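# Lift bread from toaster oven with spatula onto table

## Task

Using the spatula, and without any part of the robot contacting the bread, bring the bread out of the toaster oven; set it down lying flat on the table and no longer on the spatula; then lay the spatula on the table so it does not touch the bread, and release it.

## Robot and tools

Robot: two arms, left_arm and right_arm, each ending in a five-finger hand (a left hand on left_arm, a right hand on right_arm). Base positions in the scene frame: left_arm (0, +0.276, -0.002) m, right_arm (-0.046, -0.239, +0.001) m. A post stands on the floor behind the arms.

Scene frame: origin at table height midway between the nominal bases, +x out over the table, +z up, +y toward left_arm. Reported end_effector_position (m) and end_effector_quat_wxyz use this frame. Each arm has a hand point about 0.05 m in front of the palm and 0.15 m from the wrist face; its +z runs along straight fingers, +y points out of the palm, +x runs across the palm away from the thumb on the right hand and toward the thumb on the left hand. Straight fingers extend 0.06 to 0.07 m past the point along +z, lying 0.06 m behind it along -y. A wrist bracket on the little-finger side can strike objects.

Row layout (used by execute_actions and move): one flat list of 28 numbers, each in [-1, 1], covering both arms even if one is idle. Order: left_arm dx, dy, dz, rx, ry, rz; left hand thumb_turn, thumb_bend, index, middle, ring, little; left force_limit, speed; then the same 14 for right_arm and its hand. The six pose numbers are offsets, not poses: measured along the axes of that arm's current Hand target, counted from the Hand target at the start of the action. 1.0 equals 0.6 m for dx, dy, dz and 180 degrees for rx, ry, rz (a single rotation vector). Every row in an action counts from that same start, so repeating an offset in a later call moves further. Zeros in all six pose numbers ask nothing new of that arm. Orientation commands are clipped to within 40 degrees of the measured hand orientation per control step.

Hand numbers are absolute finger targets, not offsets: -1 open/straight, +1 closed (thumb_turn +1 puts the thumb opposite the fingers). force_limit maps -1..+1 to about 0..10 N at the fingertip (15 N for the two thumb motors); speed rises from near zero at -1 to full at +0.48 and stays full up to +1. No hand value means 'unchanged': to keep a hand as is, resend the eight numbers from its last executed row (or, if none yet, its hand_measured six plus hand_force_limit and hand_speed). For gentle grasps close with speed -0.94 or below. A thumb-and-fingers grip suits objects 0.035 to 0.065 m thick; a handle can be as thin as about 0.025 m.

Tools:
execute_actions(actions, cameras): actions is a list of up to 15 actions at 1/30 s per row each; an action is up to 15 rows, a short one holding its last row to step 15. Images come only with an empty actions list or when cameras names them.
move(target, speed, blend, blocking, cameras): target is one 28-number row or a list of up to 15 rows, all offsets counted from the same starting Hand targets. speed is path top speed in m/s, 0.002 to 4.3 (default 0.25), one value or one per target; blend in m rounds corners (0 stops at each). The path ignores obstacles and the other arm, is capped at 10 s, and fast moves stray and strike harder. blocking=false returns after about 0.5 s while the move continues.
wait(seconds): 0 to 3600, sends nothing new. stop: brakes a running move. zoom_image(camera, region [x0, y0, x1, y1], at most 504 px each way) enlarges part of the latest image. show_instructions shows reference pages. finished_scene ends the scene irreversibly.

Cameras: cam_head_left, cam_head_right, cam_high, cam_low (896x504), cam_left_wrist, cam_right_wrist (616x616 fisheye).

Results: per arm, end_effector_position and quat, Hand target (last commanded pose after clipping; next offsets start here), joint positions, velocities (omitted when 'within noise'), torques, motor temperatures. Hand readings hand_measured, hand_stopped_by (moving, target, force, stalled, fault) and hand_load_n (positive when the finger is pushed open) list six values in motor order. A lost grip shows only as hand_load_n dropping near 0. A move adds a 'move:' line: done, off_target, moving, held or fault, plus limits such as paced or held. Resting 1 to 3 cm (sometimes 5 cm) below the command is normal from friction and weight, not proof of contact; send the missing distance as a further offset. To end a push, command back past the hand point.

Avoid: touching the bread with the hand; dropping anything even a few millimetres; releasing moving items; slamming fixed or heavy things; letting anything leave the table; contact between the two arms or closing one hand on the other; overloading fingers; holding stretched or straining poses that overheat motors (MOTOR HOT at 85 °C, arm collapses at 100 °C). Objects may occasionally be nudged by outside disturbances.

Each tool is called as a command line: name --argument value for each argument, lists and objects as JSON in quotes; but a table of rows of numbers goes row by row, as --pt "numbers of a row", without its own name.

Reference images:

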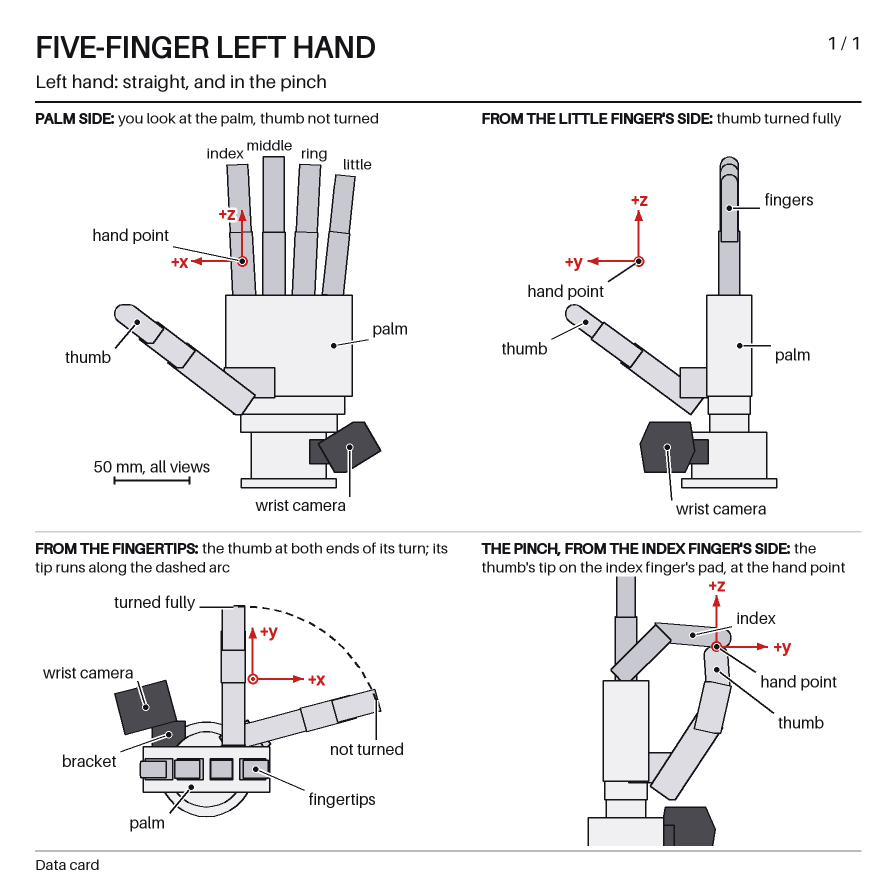

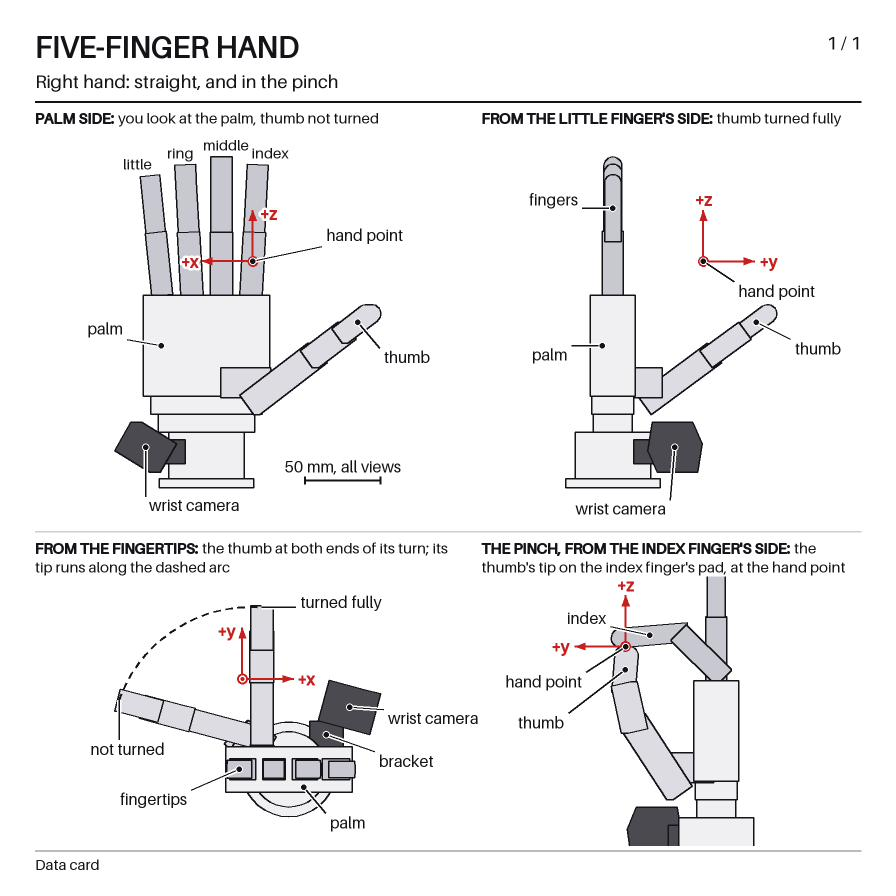

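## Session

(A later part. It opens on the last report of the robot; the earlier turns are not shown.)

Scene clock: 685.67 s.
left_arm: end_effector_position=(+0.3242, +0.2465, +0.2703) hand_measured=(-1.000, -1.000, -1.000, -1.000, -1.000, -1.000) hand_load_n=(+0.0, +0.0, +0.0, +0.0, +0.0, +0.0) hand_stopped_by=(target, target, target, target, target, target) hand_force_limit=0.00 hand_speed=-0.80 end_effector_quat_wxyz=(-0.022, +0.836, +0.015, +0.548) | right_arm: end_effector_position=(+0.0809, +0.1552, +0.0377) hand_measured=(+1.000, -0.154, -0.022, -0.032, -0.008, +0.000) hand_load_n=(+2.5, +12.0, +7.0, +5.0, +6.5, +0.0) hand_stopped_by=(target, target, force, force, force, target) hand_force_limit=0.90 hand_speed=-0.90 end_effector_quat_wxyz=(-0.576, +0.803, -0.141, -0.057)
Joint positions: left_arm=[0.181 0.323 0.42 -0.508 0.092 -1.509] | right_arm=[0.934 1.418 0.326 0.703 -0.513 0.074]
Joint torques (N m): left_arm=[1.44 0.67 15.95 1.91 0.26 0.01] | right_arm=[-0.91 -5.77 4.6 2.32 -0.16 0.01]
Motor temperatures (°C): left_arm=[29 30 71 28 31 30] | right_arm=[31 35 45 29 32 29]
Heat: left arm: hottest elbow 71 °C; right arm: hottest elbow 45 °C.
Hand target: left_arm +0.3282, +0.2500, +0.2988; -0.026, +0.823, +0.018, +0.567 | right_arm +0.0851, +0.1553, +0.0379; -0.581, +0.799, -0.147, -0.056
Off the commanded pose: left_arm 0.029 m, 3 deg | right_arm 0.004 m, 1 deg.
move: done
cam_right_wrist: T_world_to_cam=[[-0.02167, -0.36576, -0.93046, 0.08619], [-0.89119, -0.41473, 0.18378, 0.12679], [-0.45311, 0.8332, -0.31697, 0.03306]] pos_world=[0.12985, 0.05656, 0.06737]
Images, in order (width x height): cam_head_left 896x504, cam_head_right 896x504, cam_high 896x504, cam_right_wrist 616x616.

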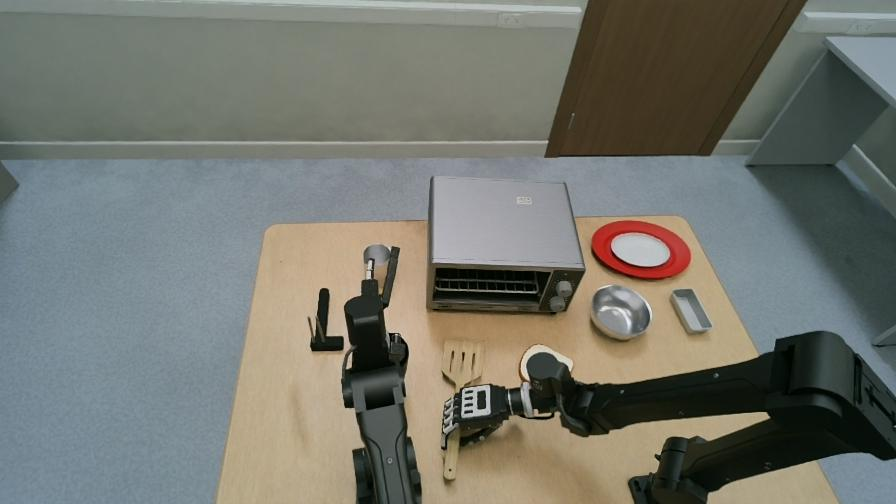

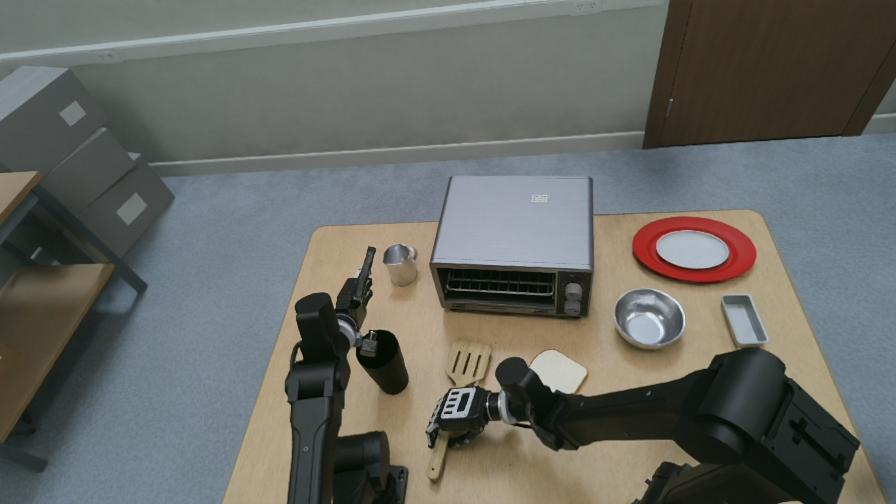

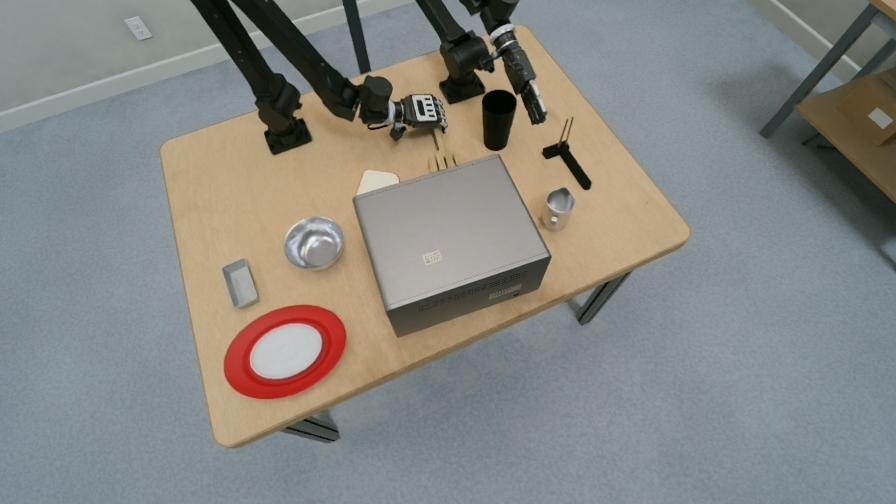

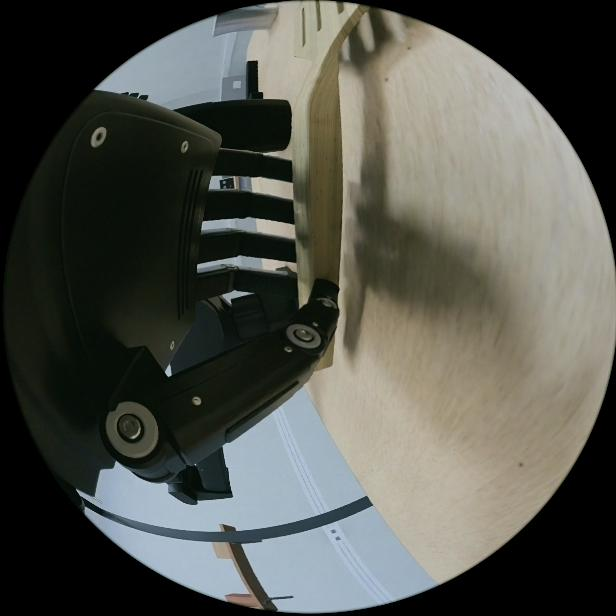

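move --target '[0,0,0,0,0,0,-1,-1,-1,-1,-1,-1,0,-0.8,0.0021,0.0108,0.0038,0,-0.0028,0.0079,1,-0.15,0.4,0.4,0.05,0.0,0.9,-0.9]' --speed 0.03 --cameras '["cam_head_left","cam_head_right","cam_right_wrist"]'

zoom_image --camera "cam_right_wrist" --region '[200, 0, 450, 400]'

Scene clock: 686.90 s.
left_arm: end_effector_position=(+0.3242, +0.2465, +0.2703) hand_measured=(-1.000, -1.000, -1.000, -1.000, -1.000, -1.000) hand_load_n=(+0.0, +0.0, +0.0, +0.0, +0.0, +0.0) hand_stopped_by=(target, target, target, target, target, target) hand_force_limit=0.00 hand_speed=-0.80 end_effector_quat_wxyz=(-0.022, +0.836, +0.015, +0.548) | right_arm: end_effector_position=(+0.0809, +0.1563, +0.0314) hand_measured=(+1.000, -0.154, -0.022, -0.032, -0.008, +0.000) hand_load_n=(+2.5, +12.0, +7.5, +4.5, +6.5, +0.0) hand_stopped_by=(target, target, force, force, force, target) hand_force_limit=0.90 hand_speed=-0.90 end_effector_quat_wxyz=(-0.577, +0.801, -0.147, -0.068)
Joint positions: left_arm=[0.181 0.323 0.42 -0.508 0.092 -1.509] | right_arm=[0.927 1.462 0.326 0.749 -0.528 0.097]
Joint torques (N m): left_arm=[1.55 0.67 15.99 1.89 0.26 0.01] | right_arm=[-1.55 -5.95 4.22 2.19 -0.16 0.01]
Motor temperatures (°C): left_arm=[29 30 71 28 31 30] | right_arm=[31 35 45 29 32 29]
Heat: left arm: hottest elbow 71 °C; right arm: hottest elbow 45 °C.
Hand target: left_arm +0.3282, +0.2500, +0.2988; -0.026, +0.823, +0.018, +0.567 | right_arm +0.0846, +0.1554, +0.0309; -0.580, +0.797, -0.154, -0.067
Off the commanded pose: left_arm 0.029 m, 3 deg | right_arm 0.004 m, 1 deg.
move: done
cam_right_wrist: T_world_to_cam=[[-0.04471, -0.36007, -0.93185, 0.08178], [-0.88643, -0.41587, 0.20322, 0.12757], [-0.4607, 0.83511, -0.30058, 0.02998]] pos_world=[0.13054, 0.05746, 0.05929]

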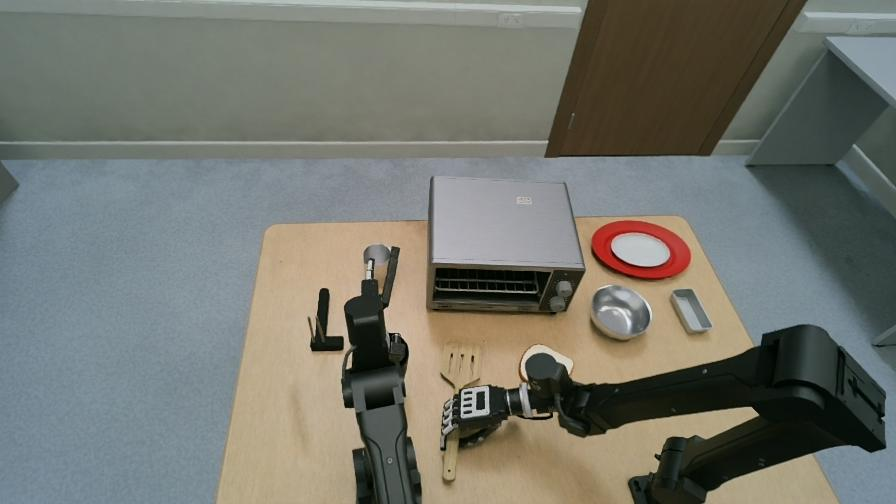

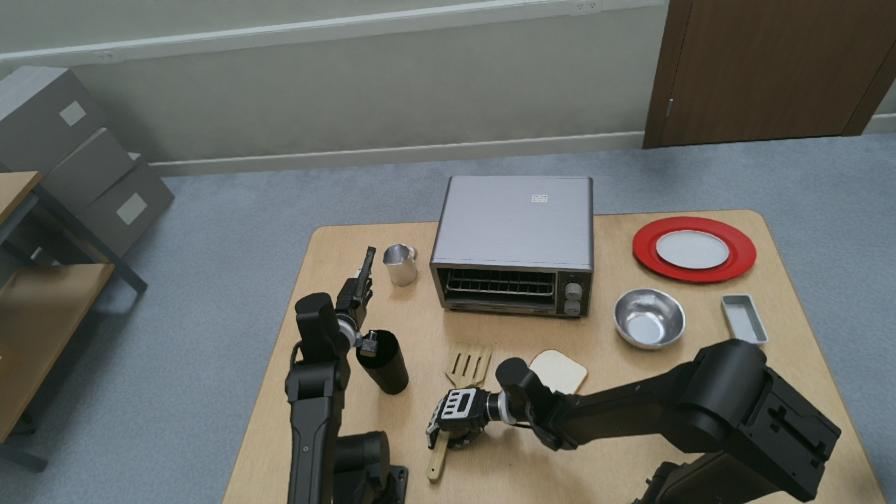

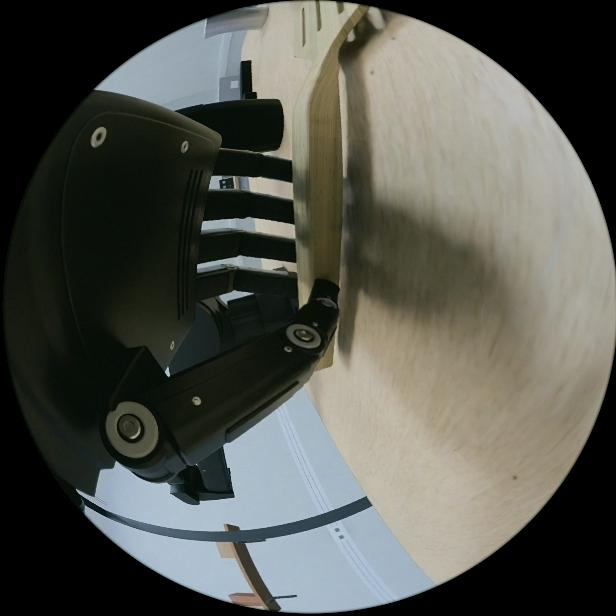

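Scaled by 1.260 from the camera's image (finer frame: 880x880).

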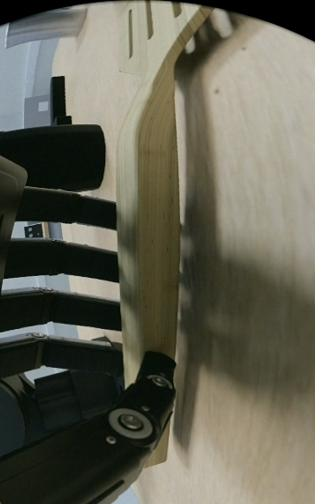

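zoom_image --camera "cam_head_left" --region '[440, 310, 600, 490]'

zoom_image --camera "cam_head_right" --region '[420, 310, 580, 490]'

Scaled by 2.800 from the camera's image (finer frame: 1280x720).

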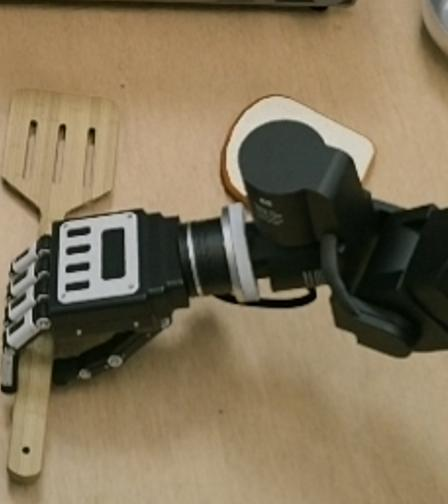

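Scaled by 2.800 from the camera's image (finer frame: 1280x720).

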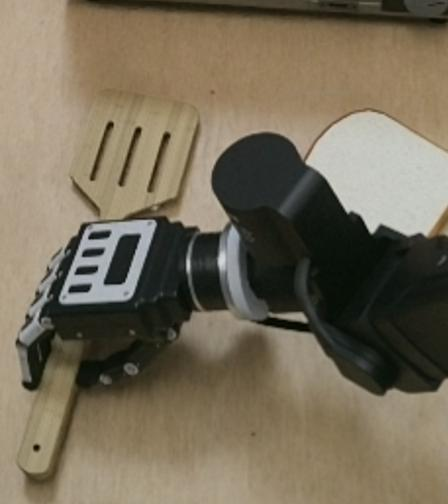

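move --target '[0,0,0,0,0,0,-1,-1,-1,-1,-1,-1,0,-0.8,0.0015,0.0077,0.0027,0,-0.0018,0.0052,1,-0.15,0.4,0.4,0.05,0.0,0.9,-0.9]' --speed 0.03 --cameras '["cam_head_left","cam_head_right","cam_right_wrist"]'

zoom_image --camera "cam_right_wrist" --region '[200, 0, 450, 400]'

zoom_image --camera "cam_head_left" --region '[440, 310, 600, 490]'

zoom_image --camera "cam_head_right" --region '[420, 310, 580, 490]'

Scene clock: 687.97 s.
left_arm: end_effector_position=(+0.3242, +0.2465, +0.2703) hand_measured=(-1.000, -1.000, -1.000, -1.000, -1.000, -1.000) hand_load_n=(+0.0, +0.0, +0.0, +0.0, -0.5, +0.0) hand_stopped_by=(target, target, target, target, target, target) hand_force_limit=0.00 hand_speed=-0.80 end_effector_quat_wxyz=(-0.022, +0.836, +0.015, +0.548) | right_arm: end_effector_position=(+0.0809, +0.1569, +0.0270) hand_measured=(+1.000, -0.154, -0.022, -0.032, -0.008, +0.000) hand_load_n=(+2.5, +12.0, +7.0, +4.5, +6.0, +0.0) hand_stopped_by=(target, target, force, force, force, target) hand_force_limit=0.90 hand_speed=-0.90 end_effector_quat_wxyz=(-0.577, +0.799, -0.152, -0.074)
Joint positions: left_arm=[0.181 0.323 0.42 -0.508 0.092 -1.509] | right_arm=[0.922 1.493 0.326 0.781 -0.538 0.111]
Joint torques (N m): left_arm=[1.38 0.67 15.99 1.85 0.26 0.02] | right_arm=[-1.26 -6.18 3.85 2.32 -0.22 0.01]
Motor temperatures (°C): left_arm=[29 30 71 28 31 30] | right_arm=[31 35 45 29 32 29]
Heat: left arm: hottest elbow 71 °C; right arm: hottest elbow 45 °C.
Hand target: left_arm +0.3282, +0.2500, +0.2988; -0.026, +0.823, +0.018, +0.567 | right_arm +0.0841, +0.1554, +0.0260; -0.580, +0.795, -0.159, -0.074
Off the commanded pose: left_arm 0.029 m, 3 deg | right_arm 0.004 m, 1 deg.
move: done
cam_right_wrist: T_world_to_cam=[[-0.05988, -0.35614, -0.93251, 0.07853], [-0.8833, -0.41625, 0.21569, 0.12816], [-0.46498, 0.8366, -0.28965, 0.02803]] pos_world=[0.13094, 0.05786, 0.05371]

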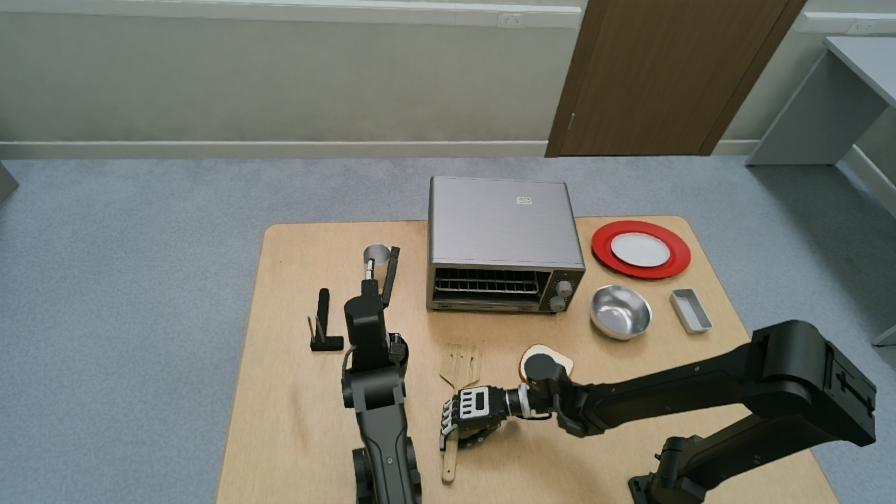

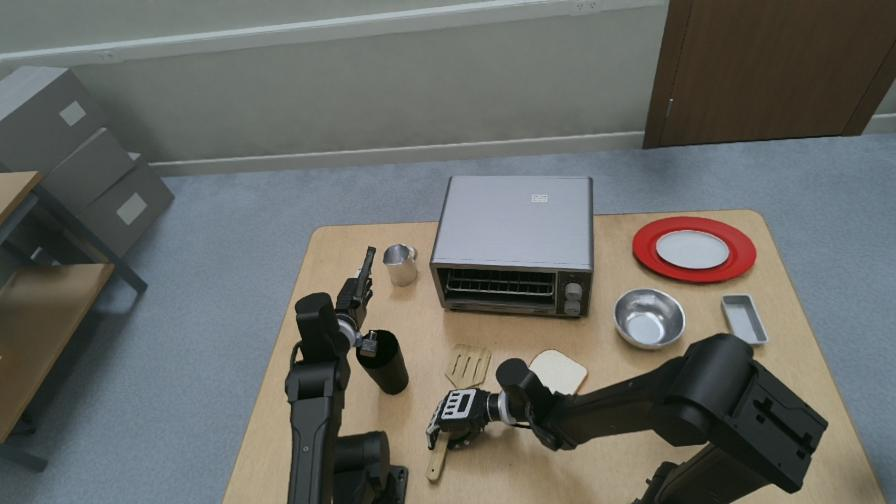

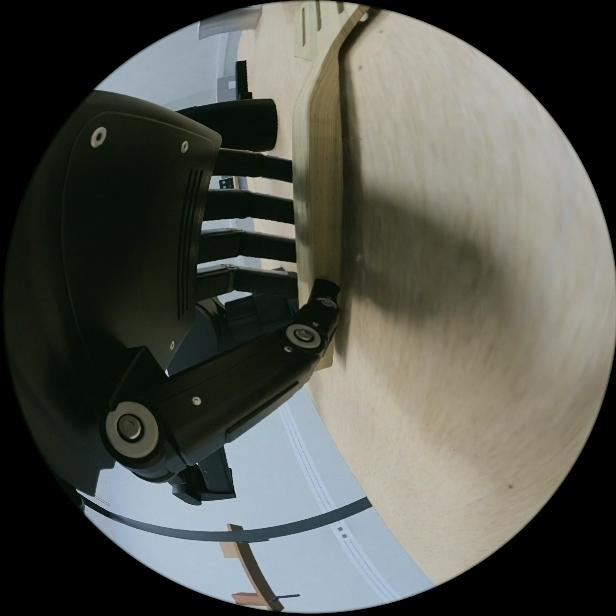

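Scaled by 1.260 from the camera's image (finer frame: 880x880).

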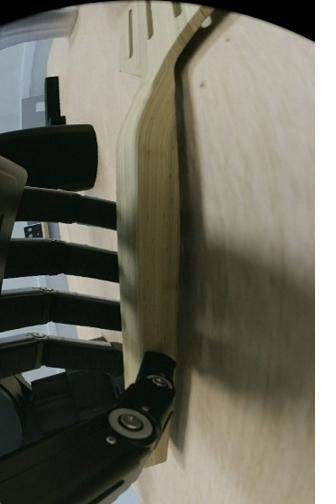

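Scaled by 2.800 from the camera's image (finer frame: 1280x720).

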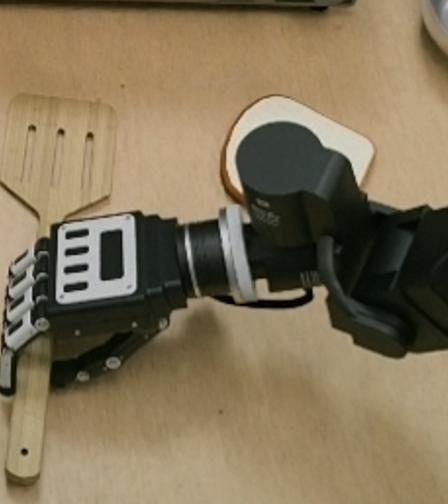

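Scaled by 2.800 from the camera's image (finer frame: 1280x720).

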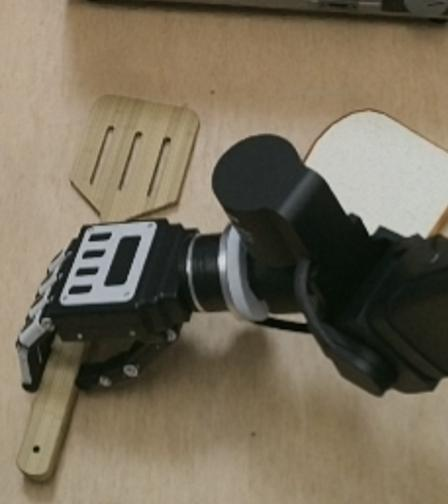

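move --target '[0,0,0,0,0,0,-1,-1,-1,-1,-1,-1,0,-0.8,0.0012,0.0062,0.0022,0,0,0,1,-0.15,0.4,0.4,0.05,0.0,0.9,-0.9]' --speed 0.02 --cameras '["cam_head_left","cam_head_right","cam_right_wrist"]'

zoom_image --camera "cam_right_wrist" --region '[200, 0, 450, 400]'

zoom_image --camera "cam_head_left" --region '[440, 310, 600, 490]'

Scene clock: 688.77 s.
left_arm: end_effector_position=(+0.3242, +0.2465, +0.2703) hand_measured=(-1.000, -1.000, -1.000, -1.000, -1.000, -1.000) hand_load_n=(+0.0, -0.5, -0.5, +0.0, +0.0, +0.0) hand_stopped_by=(target, target, target, target, target, target) hand_force_limit=0.00 hand_speed=-0.80 end_effector_quat_wxyz=(-0.022, +0.836, +0.015, +0.548) | right_arm: end_effector_position=(+0.0813, +0.1575, +0.0258) hand_measured=(+1.000, -0.154, -0.022, -0.032, -0.008, +0.000) hand_load_n=(+3.5, +12.5, +7.5, +4.5, +5.5, +0.0) hand_stopped_by=(target, target, force, force, force, target) hand_force_limit=0.90 hand_speed=-0.90 end_effector_quat_wxyz=(-0.581, +0.797, -0.151, -0.073)
Joint positions: left_arm=[0.181 0.323 0.42 -0.508 0.092 -1.509] | right_arm=[0.922 1.507 0.323 0.808 -0.538 0.113]
Joint torques (N m): left_arm=[1.49 0.85 15.98 1.87 0.26 0.01] | right_arm=[-1.32 -5.3 3.86 2.04 -0.11 -0.02]
Motor temperatures (°C): left_arm=[29 30 71 28 31 30] | right_arm=[31 35 45 29 32 29]
Heat: left arm: hottest elbow 71 °C; right arm: hottest elbow 45 °C.
Hand target: left_arm +0.3282, +0.2500, +0.2988; -0.026, +0.823, +0.018, +0.567 | right_arm +0.0836, +0.1555, +0.0220; -0.580, +0.795, -0.159, -0.074
Off the commanded pose: left_arm 0.029 m, 3 deg | right_arm 0.005 m, 1 deg.
move: done
cam_right_wrist: T_world_to_cam=[[-0.05593, -0.34844, -0.93566, 0.07621], [-0.88444, -0.41754, 0.20836, 0.1295], [-0.46328, 0.83919, -0.28483, 0.02665]] pos_world=[0.13115, 0.05827, 0.05192]

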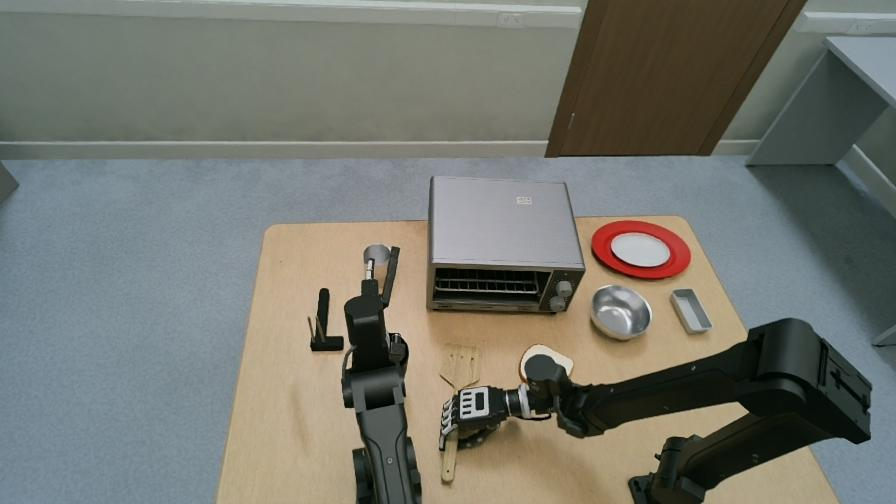

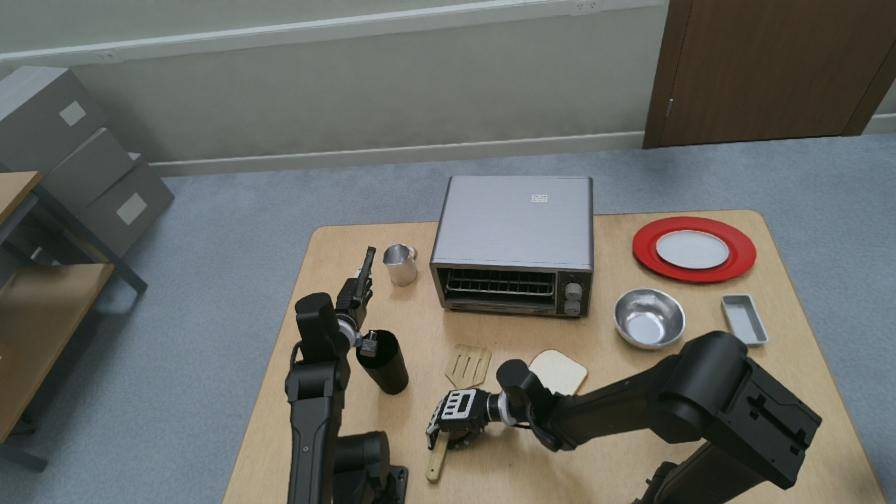

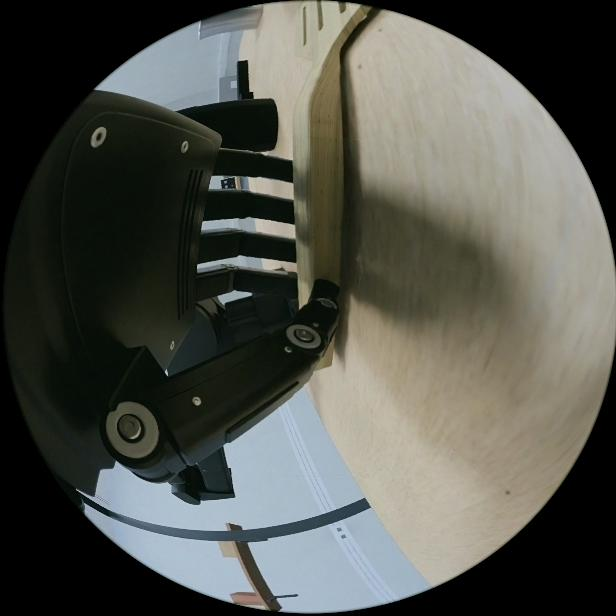

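Scaled by 1.260 from the camera's image (finer frame: 880x880).

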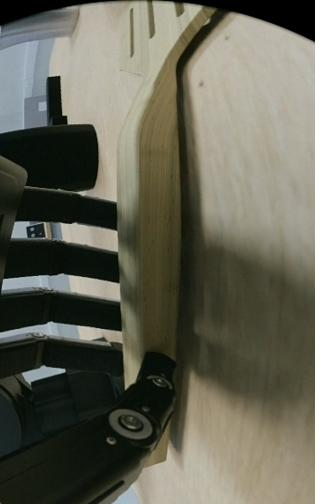

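Scaled by 2.800 from the camera's image (finer frame: 1280x720).

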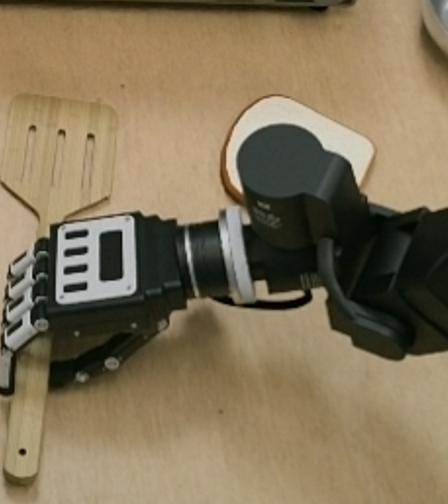

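zoom_image --camera "cam_head_left" --region '[435, 335, 495, 395]'

zoom_image --camera "cam_head_right" --region '[415, 430, 475, 490]'

zoom_image --camera "cam_head_left" --region '[430, 430, 490, 490]'

Scaled by 8.400 from the camera's image (finer frame: 1280x720).

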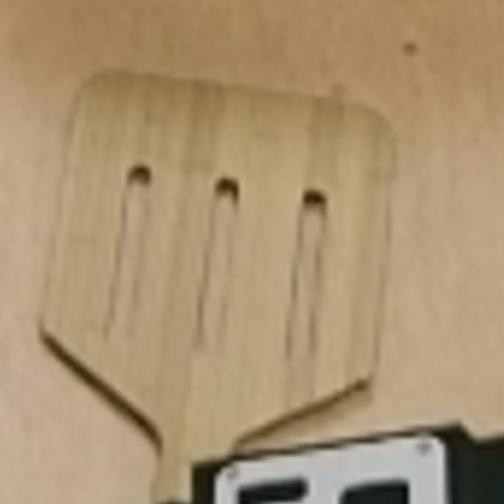

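Scaled by 8.400 from the camera's image (finer frame: 1280x720).

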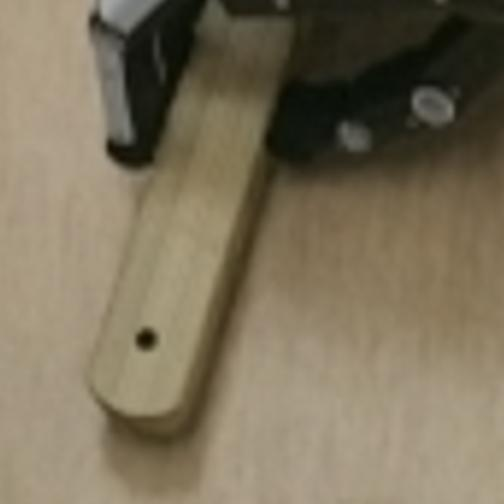

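Scaled by 8.400 from the camera's image (finer frame: 1280x720).

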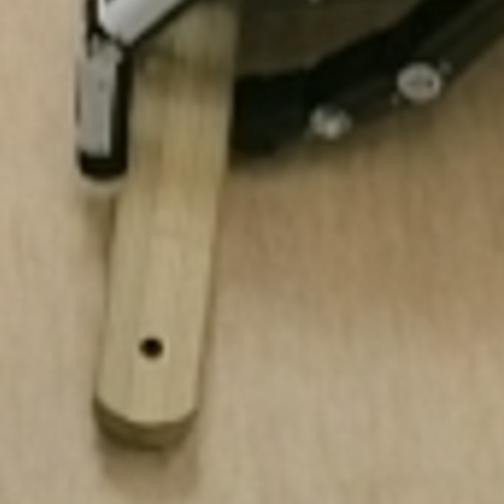

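move --target '[0,0,0,0,0,0,-1,-1,-1,-1,-1,-1,0,-0.8,0.0009,0.0046,0.0016,0,0.0028,-0.0079,1,-0.15,0.4,0.4,0.05,0.0,0.9,-0.9]' --speed 0.02 --cameras '["cam_head_left","cam_head_right","cam_right_wrist"]'

zoom_image --camera "cam_head_left" --region '[435, 335, 495, 395]'

zoom_image --camera "cam_head_right" --region '[415, 430, 475, 490]'

zoom_image --camera "cam_head_left" --region '[430, 430, 490, 490]'

Scene clock: 690.03 s.
left_arm: end_effector_position=(+0.3242, +0.2465, +0.2703) hand_measured=(-1.000, -1.000, -1.000, -1.000, -1.000, -1.000) hand_load_n=(+0.0, +0.0, +0.0, +0.0, +0.0, +0.0) hand_stopped_by=(target, target, target, target, target, target) hand_force_limit=0.00 hand_speed=-0.80 end_effector_quat_wxyz=(-0.022, +0.836, +0.015, +0.548) | right_arm: end_effector_position=(+0.0829, +0.1573, +0.0252) hand_measured=(+1.000, -0.154, -0.022, -0.032, -0.008, +0.000) hand_load_n=(+3.0, +12.5, +7.0, +4.5, +6.0, +0.0) hand_stopped_by=(target, target, force, force, force, target) hand_force_limit=0.90 hand_speed=-0.90 end_effector_quat_wxyz=(-0.582, +0.796, -0.153, -0.068)
Joint positions: left_arm=[0.181 0.323 0.42 -0.508 0.092 -1.509] | right_arm=[0.922 1.51 0.32 0.819 -0.528 0.113]
Joint torques (N m): left_arm=[1.55 0.67 15.95 1.92 0.25 0] | right_arm=[-0.21 -5.54 3.6 2.07 0.26 -0.19]
Motor temperatures (°C): left_arm=[29 30 71 28 31 30] | right_arm=[31 35 44 29 32 29]
Heat: left arm: hottest elbow 71 °C; right arm: hottest elbow 44 °C.
Hand target: left_arm +0.3282, +0.2500, +0.2988; -0.026, +0.823, +0.018, +0.567 | right_arm +0.0833, +0.1555, +0.0190; -0.580, +0.798, -0.152, -0.063
Off the commanded pose: left_arm 0.029 m, 3 deg | right_arm 0.006 m, 1 deg.
move: done
cam_right_wrist: T_world_to_cam=[[-0.0539, -0.34658, -0.93647, 0.0752], [-0.88941, -0.40965, 0.2028, 0.13034], [-0.45391, 0.84384, -0.28617, 0.02594]] pos_world=[0.13176, 0.05757, 0.05142]

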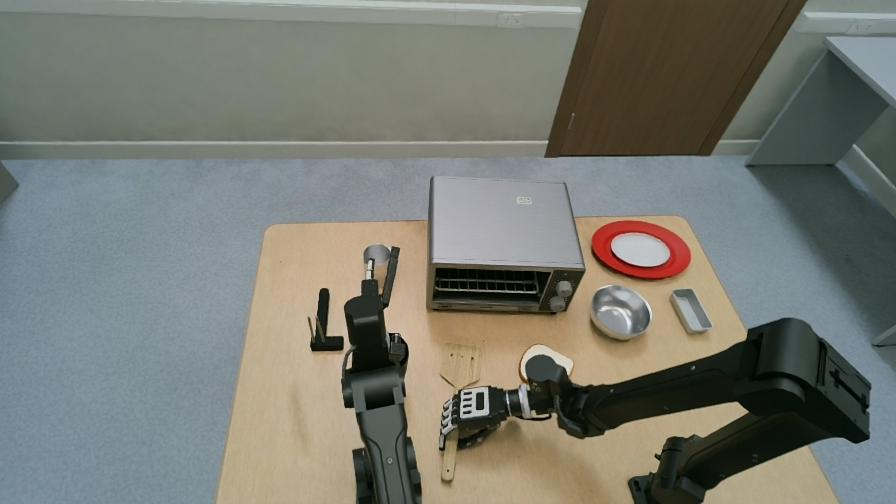

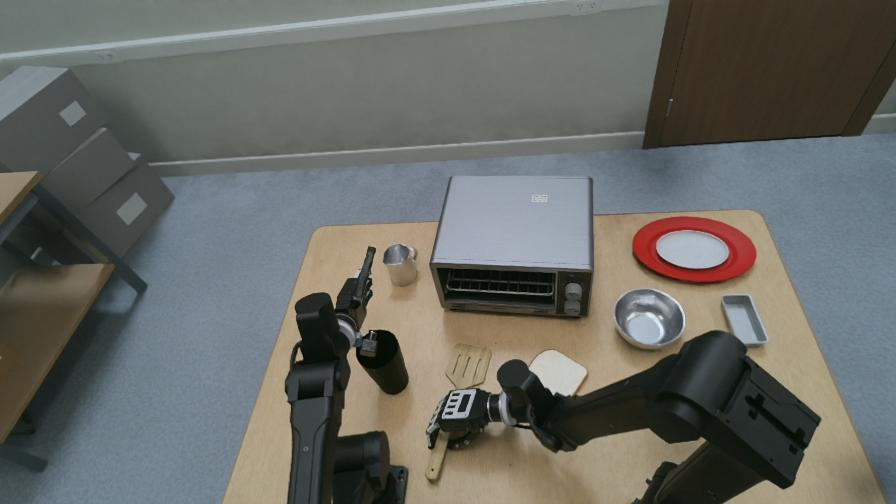

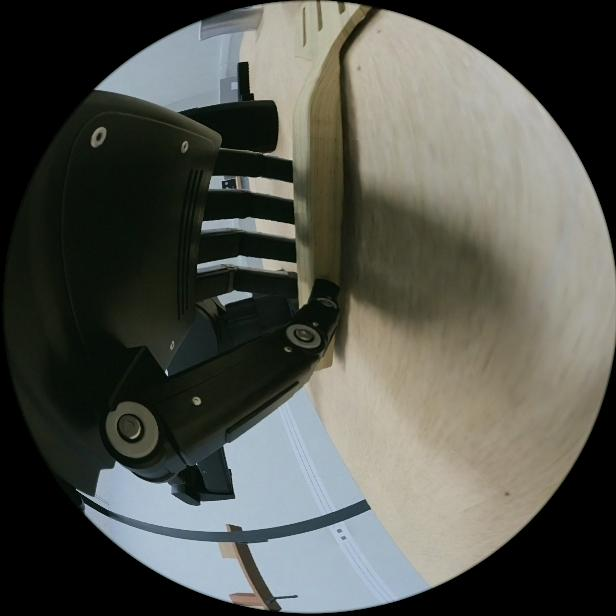

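Scaled by 8.400 from the camera's image (finer frame: 1280x720).

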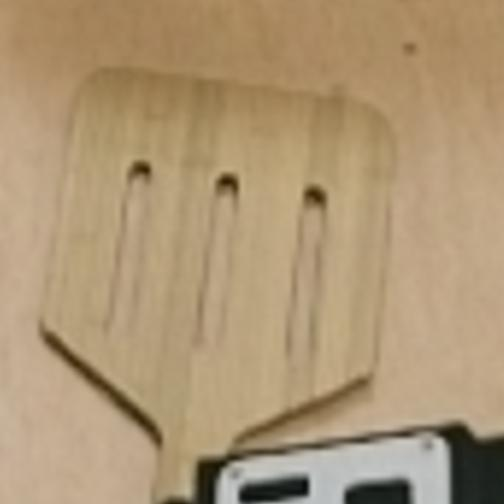

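Scaled by 8.400 from the camera's image (finer frame: 1280x720).

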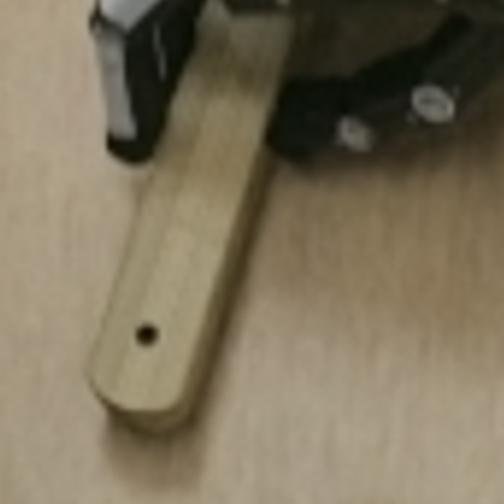

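Scaled by 8.400 from the camera's image (finer frame: 1280x720).

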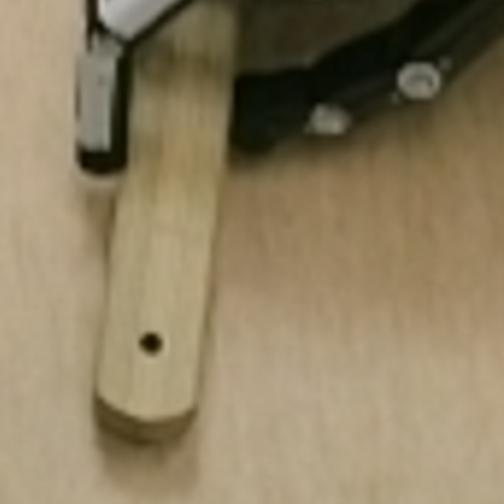

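move --target '[0,0,0,0,0,0,-1,-1,-1,-1,-1,-1,0,-0.8,-0.0009,-0.0046,-0.0016,0,0.0046,-0.0131,1,-0.15,0.4,0.4,0.05,0.0,0.9,-0.9]' --speed 0.02 --cameras '["cam_head_left","cam_head_right","cam_right_wrist"]'

zoom_image --camera "cam_head_left" --region '[435, 335, 495, 395]'

zoom_image --camera "cam_head_right" --region '[415, 430, 475, 490]'

zoom_image --camera "cam_right_wrist" --region '[250, 200, 450, 400]'

Scene clock: 691.90 s.
left_arm: end_effector_position=(+0.3242, +0.2465, +0.2703) hand_measured=(-1.000, -1.000, -1.000, -1.000, -1.000, -1.000) hand_load_n=(+0.0, +0.0, +0.0, +0.0, +0.0, +0.0) hand_stopped_by=(target, target, target, target, target, target) hand_force_limit=0.00 hand_speed=-0.80 end_effector_quat_wxyz=(-0.022, +0.836, +0.015, +0.548) | right_arm: end_effector_position=(+0.0834, +0.1578, +0.0233) hand_measured=(+1.000, -0.154, -0.022, -0.032, -0.008, +0.000) hand_load_n=(+3.0, +12.5, +7.5, +4.5, +5.5, +0.0) hand_stopped_by=(target, target, force, force, force, target) hand_force_limit=0.90 hand_speed=-0.90 end_effector_quat_wxyz=(-0.582, +0.798, -0.146, -0.055)
Joint positions: left_arm=[0.181 0.323 0.42 -0.508 0.092 -1.509] | right_arm=[0.934 1.507 0.318 0.819 -0.503 0.091]
Joint torques (N m): left_arm=[1.49 0.67 15.97 1.92 0.27 0] | right_arm=[0.03 -7.53 3.62 1.18 0.37 -0.33]
Motor temperatures (°C): left_arm=[29 30 71 28 31 30] | right_arm=[31 35 44 29 32 29]
Heat: left arm: hottest elbow 71 °C; right arm: hottest elbow 44 °C.
Hand target: left_arm +0.3282, +0.2500, +0.2988; -0.026, +0.823, +0.018, +0.567 | right_arm +0.0834, +0.1555, +0.0220; -0.581, +0.801, -0.139, -0.046
Off the commanded pose: left_arm 0.029 m, 3 deg | right_arm 0.003 m, 1 deg.
move: done
cam_right_wrist: T_world_to_cam=[[-0.02842, -0.35253, -0.93537, 0.07236], [-0.89647, -0.40496, 0.17986, 0.13175], [-0.44219, 0.84364, -0.30453, 0.02464]] pos_world=[0.13106, 0.05807, 0.05149]

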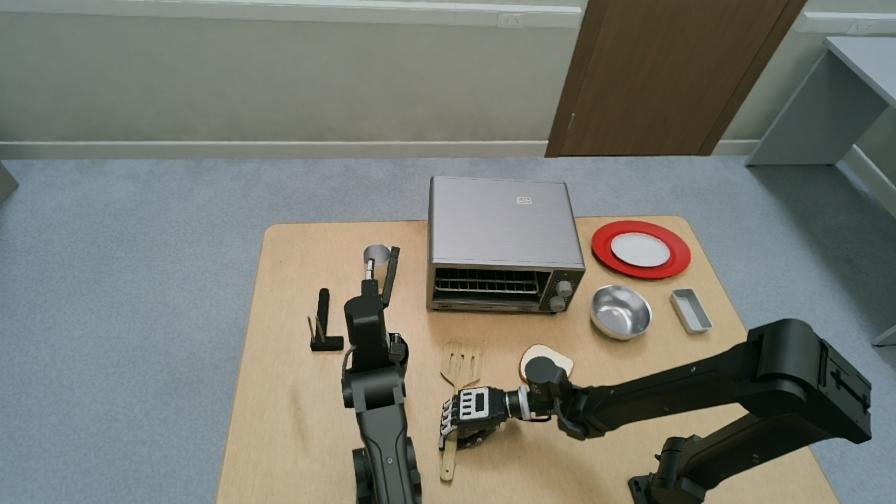

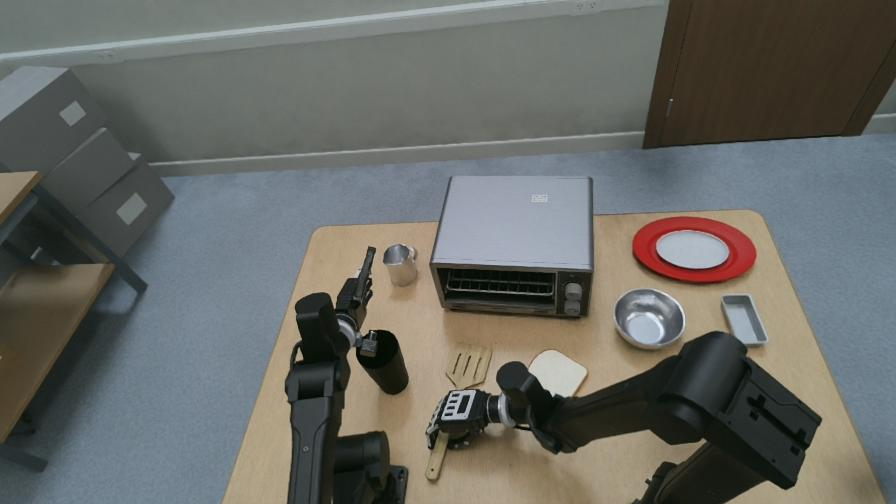

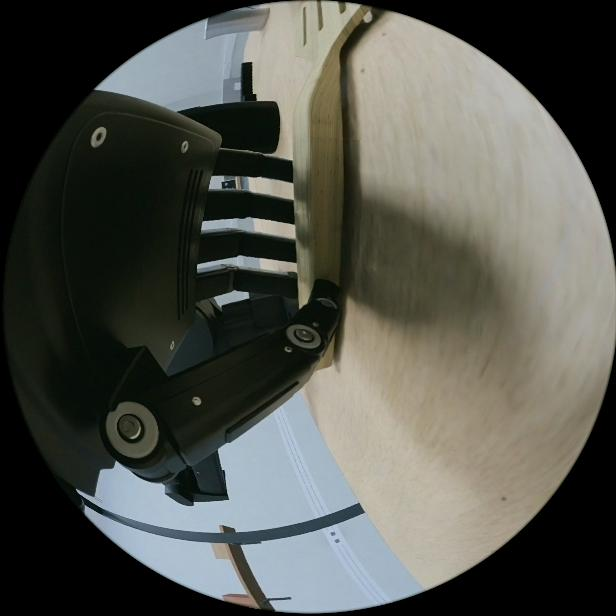

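Scaled by 8.400 from the camera's image (finer frame: 1280x720).

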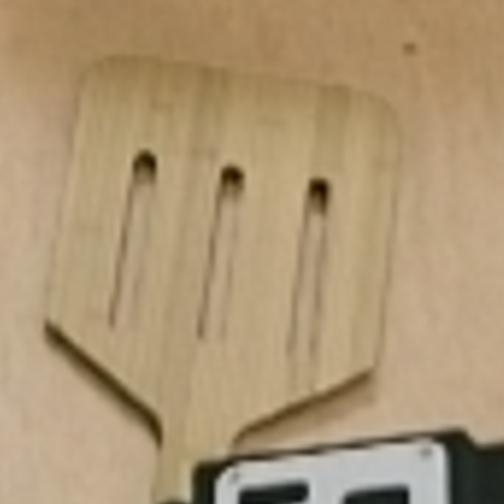

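Scaled by 8.400 from the camera's image (finer frame: 1280x720).

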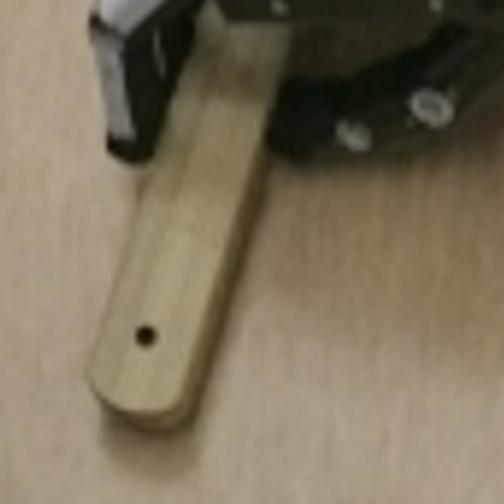

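Scaled by 2.520 from the camera's image (finer frame: 880x880).

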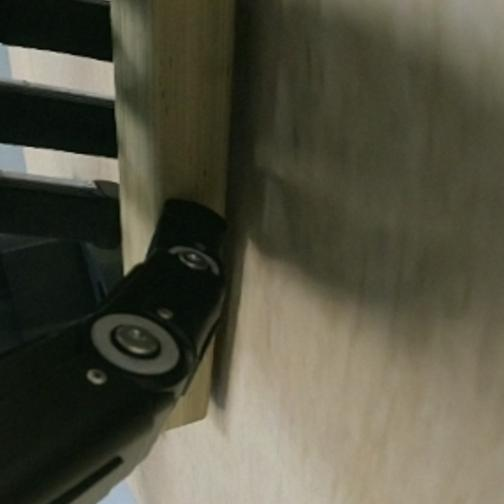

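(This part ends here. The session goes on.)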